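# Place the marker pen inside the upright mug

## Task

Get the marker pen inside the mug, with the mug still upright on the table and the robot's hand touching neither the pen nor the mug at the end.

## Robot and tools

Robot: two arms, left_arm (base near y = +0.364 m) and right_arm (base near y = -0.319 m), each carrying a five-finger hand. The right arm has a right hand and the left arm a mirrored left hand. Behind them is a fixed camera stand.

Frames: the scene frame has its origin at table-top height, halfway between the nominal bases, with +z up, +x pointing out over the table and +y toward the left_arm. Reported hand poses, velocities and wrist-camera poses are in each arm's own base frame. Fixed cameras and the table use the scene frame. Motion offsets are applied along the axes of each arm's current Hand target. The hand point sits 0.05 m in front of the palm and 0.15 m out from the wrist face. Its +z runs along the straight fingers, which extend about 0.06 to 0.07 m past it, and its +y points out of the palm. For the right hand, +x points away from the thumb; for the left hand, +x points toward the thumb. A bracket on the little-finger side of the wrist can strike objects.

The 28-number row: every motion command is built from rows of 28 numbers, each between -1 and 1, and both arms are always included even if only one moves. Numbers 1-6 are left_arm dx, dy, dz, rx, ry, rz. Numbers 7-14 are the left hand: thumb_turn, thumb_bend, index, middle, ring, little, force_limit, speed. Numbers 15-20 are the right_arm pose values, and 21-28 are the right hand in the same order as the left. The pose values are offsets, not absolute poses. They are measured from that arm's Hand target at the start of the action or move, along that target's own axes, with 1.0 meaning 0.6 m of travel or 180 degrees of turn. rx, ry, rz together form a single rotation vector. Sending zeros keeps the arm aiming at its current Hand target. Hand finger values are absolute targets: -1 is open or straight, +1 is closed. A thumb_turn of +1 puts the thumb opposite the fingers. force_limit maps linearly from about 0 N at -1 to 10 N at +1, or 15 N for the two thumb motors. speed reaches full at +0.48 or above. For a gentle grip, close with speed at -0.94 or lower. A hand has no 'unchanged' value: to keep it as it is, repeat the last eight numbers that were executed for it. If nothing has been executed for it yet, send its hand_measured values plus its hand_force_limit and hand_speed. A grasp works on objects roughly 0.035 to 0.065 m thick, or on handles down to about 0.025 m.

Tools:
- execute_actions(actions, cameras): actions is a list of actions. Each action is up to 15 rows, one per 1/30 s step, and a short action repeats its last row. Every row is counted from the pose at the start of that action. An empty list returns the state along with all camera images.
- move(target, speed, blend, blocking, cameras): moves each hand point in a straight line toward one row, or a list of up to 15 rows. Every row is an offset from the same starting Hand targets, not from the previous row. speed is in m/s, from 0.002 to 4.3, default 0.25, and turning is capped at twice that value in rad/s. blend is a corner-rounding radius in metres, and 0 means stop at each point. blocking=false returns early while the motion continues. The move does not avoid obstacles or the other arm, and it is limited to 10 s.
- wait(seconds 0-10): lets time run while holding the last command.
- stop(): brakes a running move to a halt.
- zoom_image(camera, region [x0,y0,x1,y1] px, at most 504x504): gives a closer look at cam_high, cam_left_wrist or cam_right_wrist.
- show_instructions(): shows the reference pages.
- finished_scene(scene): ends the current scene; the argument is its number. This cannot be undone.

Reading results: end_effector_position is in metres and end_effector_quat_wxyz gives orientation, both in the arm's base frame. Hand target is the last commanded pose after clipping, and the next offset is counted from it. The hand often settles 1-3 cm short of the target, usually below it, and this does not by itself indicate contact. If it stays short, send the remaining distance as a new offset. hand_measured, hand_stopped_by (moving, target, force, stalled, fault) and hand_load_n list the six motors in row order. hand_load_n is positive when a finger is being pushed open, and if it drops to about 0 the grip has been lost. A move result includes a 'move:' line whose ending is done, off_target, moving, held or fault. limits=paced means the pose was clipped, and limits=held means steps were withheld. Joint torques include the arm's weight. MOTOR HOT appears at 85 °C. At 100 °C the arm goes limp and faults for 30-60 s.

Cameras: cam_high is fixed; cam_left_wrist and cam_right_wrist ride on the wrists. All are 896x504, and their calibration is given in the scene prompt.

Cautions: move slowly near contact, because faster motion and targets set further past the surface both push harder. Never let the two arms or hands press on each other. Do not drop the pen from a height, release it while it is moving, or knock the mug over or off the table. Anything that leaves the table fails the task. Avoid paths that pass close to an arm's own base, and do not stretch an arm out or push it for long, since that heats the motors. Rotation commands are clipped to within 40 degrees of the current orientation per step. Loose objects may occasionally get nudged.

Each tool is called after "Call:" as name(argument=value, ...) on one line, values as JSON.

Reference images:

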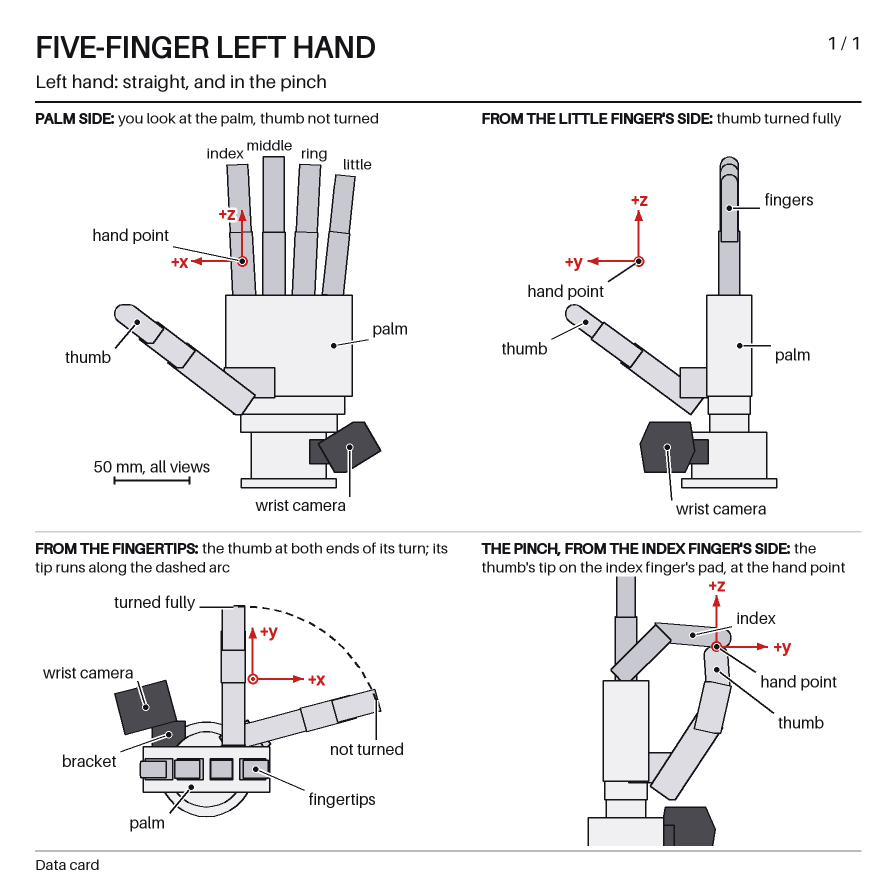

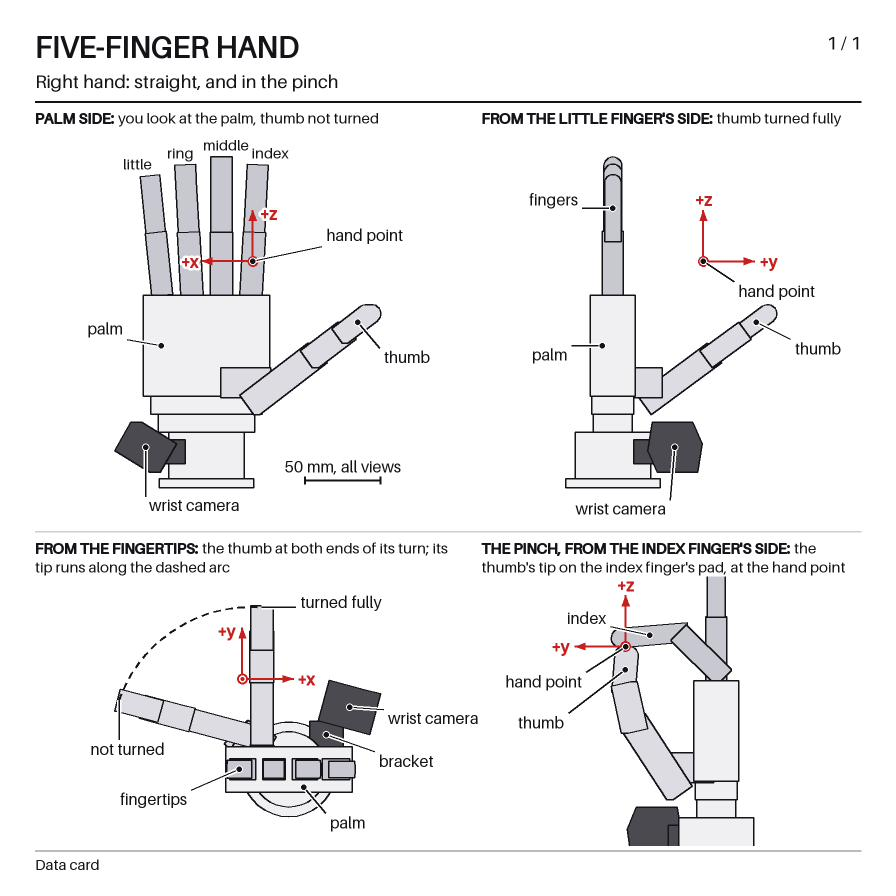

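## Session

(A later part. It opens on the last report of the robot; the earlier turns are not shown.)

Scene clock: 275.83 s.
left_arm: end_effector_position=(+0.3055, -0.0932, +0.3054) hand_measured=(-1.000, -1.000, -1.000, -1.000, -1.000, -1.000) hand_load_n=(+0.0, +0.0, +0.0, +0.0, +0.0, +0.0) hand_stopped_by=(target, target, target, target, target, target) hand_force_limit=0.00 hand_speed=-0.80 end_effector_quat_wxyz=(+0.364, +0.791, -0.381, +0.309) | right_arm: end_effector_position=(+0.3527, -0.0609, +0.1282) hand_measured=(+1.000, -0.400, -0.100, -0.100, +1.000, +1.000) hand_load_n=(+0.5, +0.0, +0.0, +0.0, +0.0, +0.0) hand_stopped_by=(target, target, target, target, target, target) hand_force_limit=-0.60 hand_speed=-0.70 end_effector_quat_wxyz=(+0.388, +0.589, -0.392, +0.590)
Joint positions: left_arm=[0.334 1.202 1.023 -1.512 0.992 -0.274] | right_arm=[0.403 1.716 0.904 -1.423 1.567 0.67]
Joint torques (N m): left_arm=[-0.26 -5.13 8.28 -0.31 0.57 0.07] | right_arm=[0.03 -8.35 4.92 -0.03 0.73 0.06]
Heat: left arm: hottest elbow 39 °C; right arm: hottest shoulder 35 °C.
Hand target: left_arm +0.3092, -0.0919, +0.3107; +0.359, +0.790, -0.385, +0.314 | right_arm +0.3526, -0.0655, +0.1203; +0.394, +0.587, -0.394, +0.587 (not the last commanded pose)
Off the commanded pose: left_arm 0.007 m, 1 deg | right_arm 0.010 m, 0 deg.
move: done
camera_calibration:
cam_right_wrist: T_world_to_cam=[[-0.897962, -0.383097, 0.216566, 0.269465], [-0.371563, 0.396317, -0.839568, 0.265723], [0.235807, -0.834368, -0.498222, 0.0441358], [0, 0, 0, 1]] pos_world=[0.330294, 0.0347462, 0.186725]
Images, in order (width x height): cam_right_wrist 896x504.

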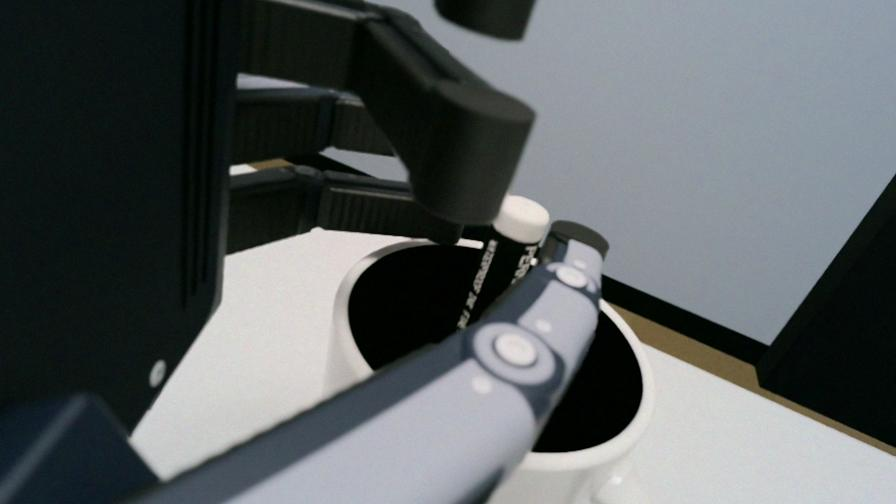

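Call:
move(target=[[0,0,0,0,0,0,-1,-1,-1,-1,-1,-1,0,-0.8,0.05,0,0,0,0,0,1,-0.4,-0.1,-0.1,1,1,-0.6,-0.7],[0,0,0,0,0,0,-1,-1,-1,-1,-1,-1,0,-0.8,0.2,0.02,0,0,0,0,1,-0.4,-0.1,-0.1,1,1,-0.6,-0.7]], speed=[0.08,0.2], blend=[0.02,0], cameras=["cam_high","cam_right_wrist"])

Call:
zoom_image(camera="cam_high", region=[400, 110, 540, 230])

Scene clock: 286.63 s.
left_arm: end_effector_position=(+0.3055, -0.0932, +0.3054) hand_measured=(-1.000, -1.000, -1.000, -1.000, -1.000, -1.000) hand_load_n=(+0.0, +0.0, +0.0, +0.0, +0.0, +0.0) hand_stopped_by=(target, target, target, target, target, target) hand_force_limit=0.00 hand_speed=-0.80 end_effector_quat_wxyz=(+0.364, +0.791, -0.381, +0.309) | right_arm: end_effector_position=(+0.3355, -0.0688, +0.2308) hand_measured=(+1.000, -0.400, -0.100, -0.100, +1.000, +1.000) hand_load_n=(+0.0, +0.0, +0.0, +0.0, +0.0, +0.0) hand_stopped_by=(target, target, target, target, target, target) hand_force_limit=-0.60 hand_speed=-0.70 end_effector_quat_wxyz=(+0.393, +0.592, -0.388, +0.587)
Joint positions: left_arm=[0.334 1.202 1.023 -1.512 0.992 -0.274] | right_arm=[0.402 1.468 0.947 -1.607 1.568 0.548]
Joint torques (N m): left_arm=[-0.32 -5.13 8.28 -0.31 0.57 0.07] | right_arm=[0.15 -8.12 8.95 -1.02 0.76 -0.12]
Heat: left arm: hottest elbow 39 °C; right arm: hottest shoulder 35 °C.
Hand target: left_arm +0.3092, -0.0919, +0.3107; +0.359, +0.790, -0.385, +0.314 | right_arm +0.3415, -0.0702, +0.2403; +0.394, +0.588, -0.394, +0.587
Off the commanded pose: left_arm 0.007 m, 1 deg | right_arm 0.011 m, 1 deg.
joint sent to its limit (right arm) — joint 5 (wrist yaw), upper limit. The joint targets still meet the commanded pose.
move: off_target (right_arm); blend cut to 0.0149 m at target 1
camera_calibration:
cam_right_wrist: T_world_to_cam=[[-0.895295, -0.381068, 0.230726, 0.224741], [-0.382252, 0.391196, -0.837167, 0.351215], [0.228758, -0.837707, -0.4959, 0.0943018], [0, 0, 0, 1]] pos_world=[0.31389, 0.0272445, 0.288937]
Images, in order (width x height): cam_high 896x504, cam_right_wrist 896x504.

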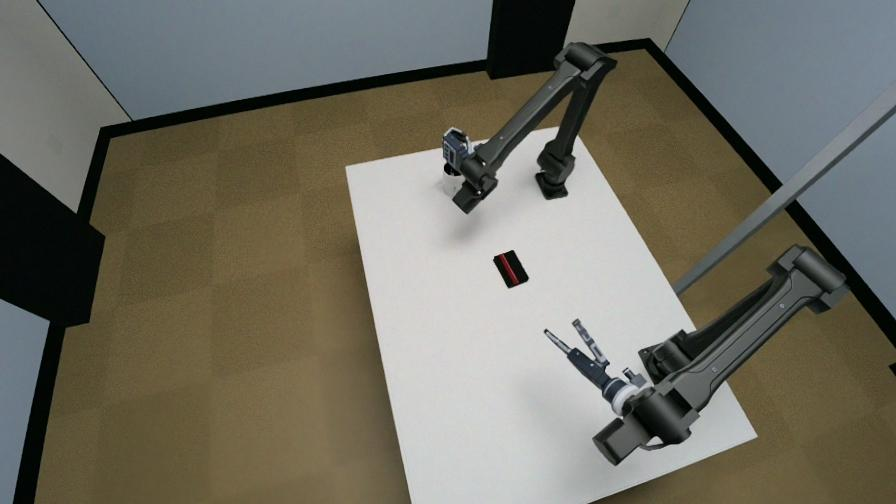

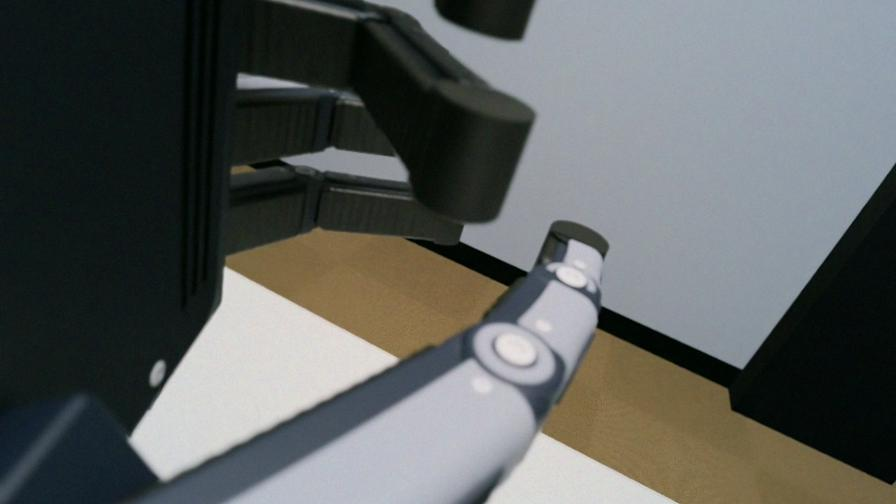

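Scaled by 3.600.

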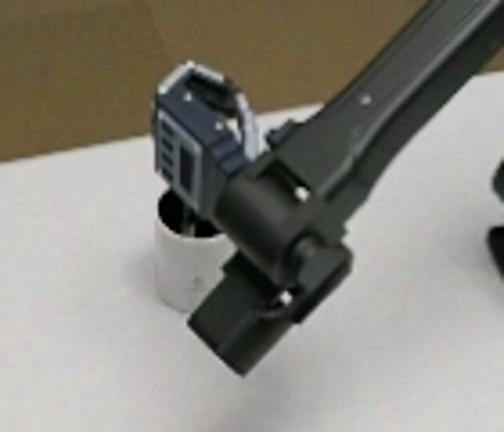

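Call:
move(target=[0,0,0,0,0,0,-1,-1,-1,-1,-1,-1,0,-0.8,0.03,0,-0.15,0.08,0,0,1,-0.4,-0.1,-0.1,1,1,-0.6,-0.7], speed=0.25, cameras=["cam_high","cam_right_wrist"])

Call:
zoom_image(camera="cam_high", region=[400, 110, 540, 230])

Scene clock: 293.20 s.
left_arm: end_effector_position=(+0.3055, -0.0932, +0.3054) hand_measured=(-1.000, -1.000, -1.000, -1.000, -1.000, -1.000) hand_load_n=(+0.0, +0.0, +0.0, +0.0, +0.0, +0.0) hand_stopped_by=(target, target, target, target, target, target) hand_force_limit=0.00 hand_speed=-0.80 end_effector_quat_wxyz=(+0.364, +0.791, -0.381, +0.309) | right_arm: end_effector_position=(+0.3120, +0.0111, +0.2561) hand_measured=(+1.000, -0.400, -0.100, -0.100, +1.000, +1.000) hand_load_n=(+0.0, +0.0, +0.0, +0.0, +0.0, +0.0) hand_stopped_by=(target, target, target, target, target, target) hand_force_limit=-0.60 hand_speed=-0.70 end_effector_quat_wxyz=(+0.296, +0.647, -0.316, +0.628)
Joint positions: left_arm=[0.334 1.202 1.023 -1.512 0.992 -0.274] | right_arm=[0.698 1.334 0.913 -1.681 1.528 0.546]
Joint torques (N m): left_arm=[-0.26 -5.13 8.28 -0.31 0.57 0.06] | right_arm=[1.9 -7.41 6.68 -1.1 0.5 -0.08]
Heat: left arm: hottest elbow 39 °C; right arm: hottest shoulder 35 °C.
Hand target: left_arm +0.3092, -0.0919, +0.3107; +0.359, +0.790, -0.385, +0.314 | right_arm +0.3074, +0.0131, +0.2584; +0.317, +0.632, -0.317, +0.632
Off the commanded pose: left_arm 0.007 m, 1 deg | right_arm 0.006 m, 3 deg.
joint sent to its limit (right arm) — joint 4 (wrist pitch), lower limit. The joint targets are off in orientation, not in position.
move: off_target (right_arm)
camera_calibration:
cam_right_wrist: T_world_to_cam=[[-0.757013, -0.619576, 0.207503, 0.193757], [-0.477006, 0.307007, -0.823536, 0.359199], [0.446539, -0.722407, -0.52795, 0.118166], [0, 0, 0, 1]] pos_world=[0.265251, 0.0951347, 0.317994]
Images, in order (width x height): cam_high 896x504, cam_right_wrist 896x504.

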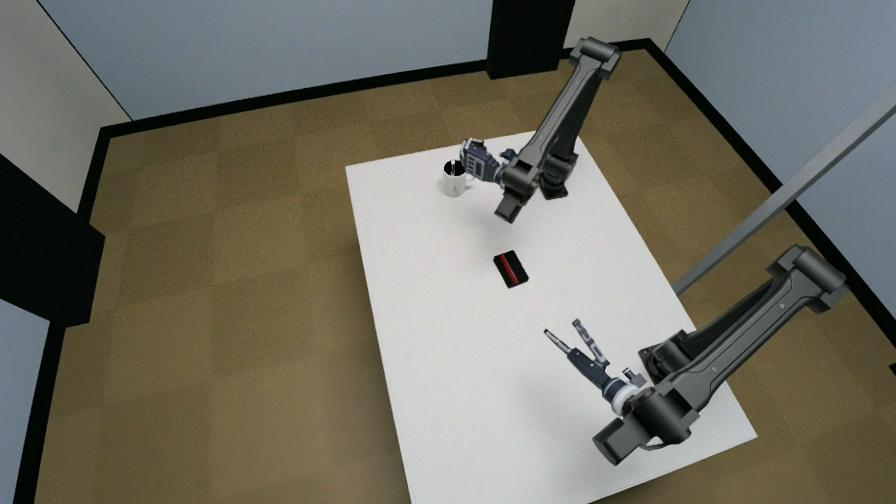

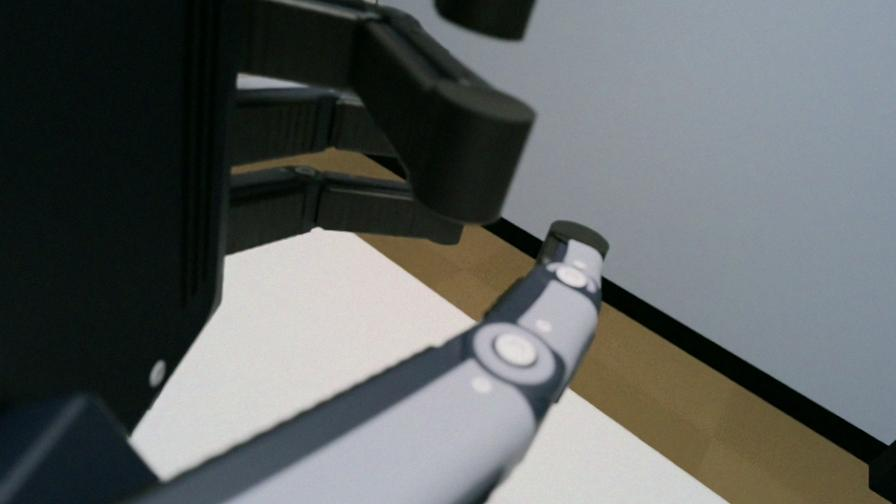

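Scaled by 3.600.

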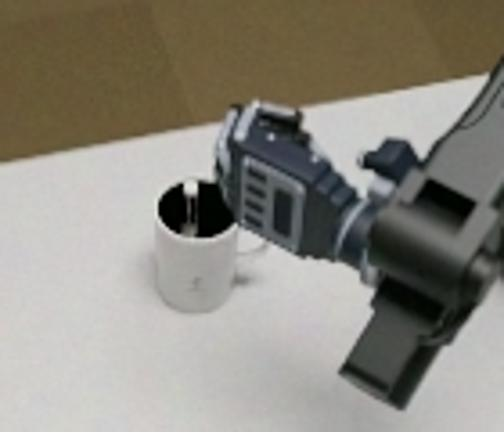

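Pen is in the mug, and the mug is upright.

Call:
finished_scene(scene=2)

The scene is finished: the task was done.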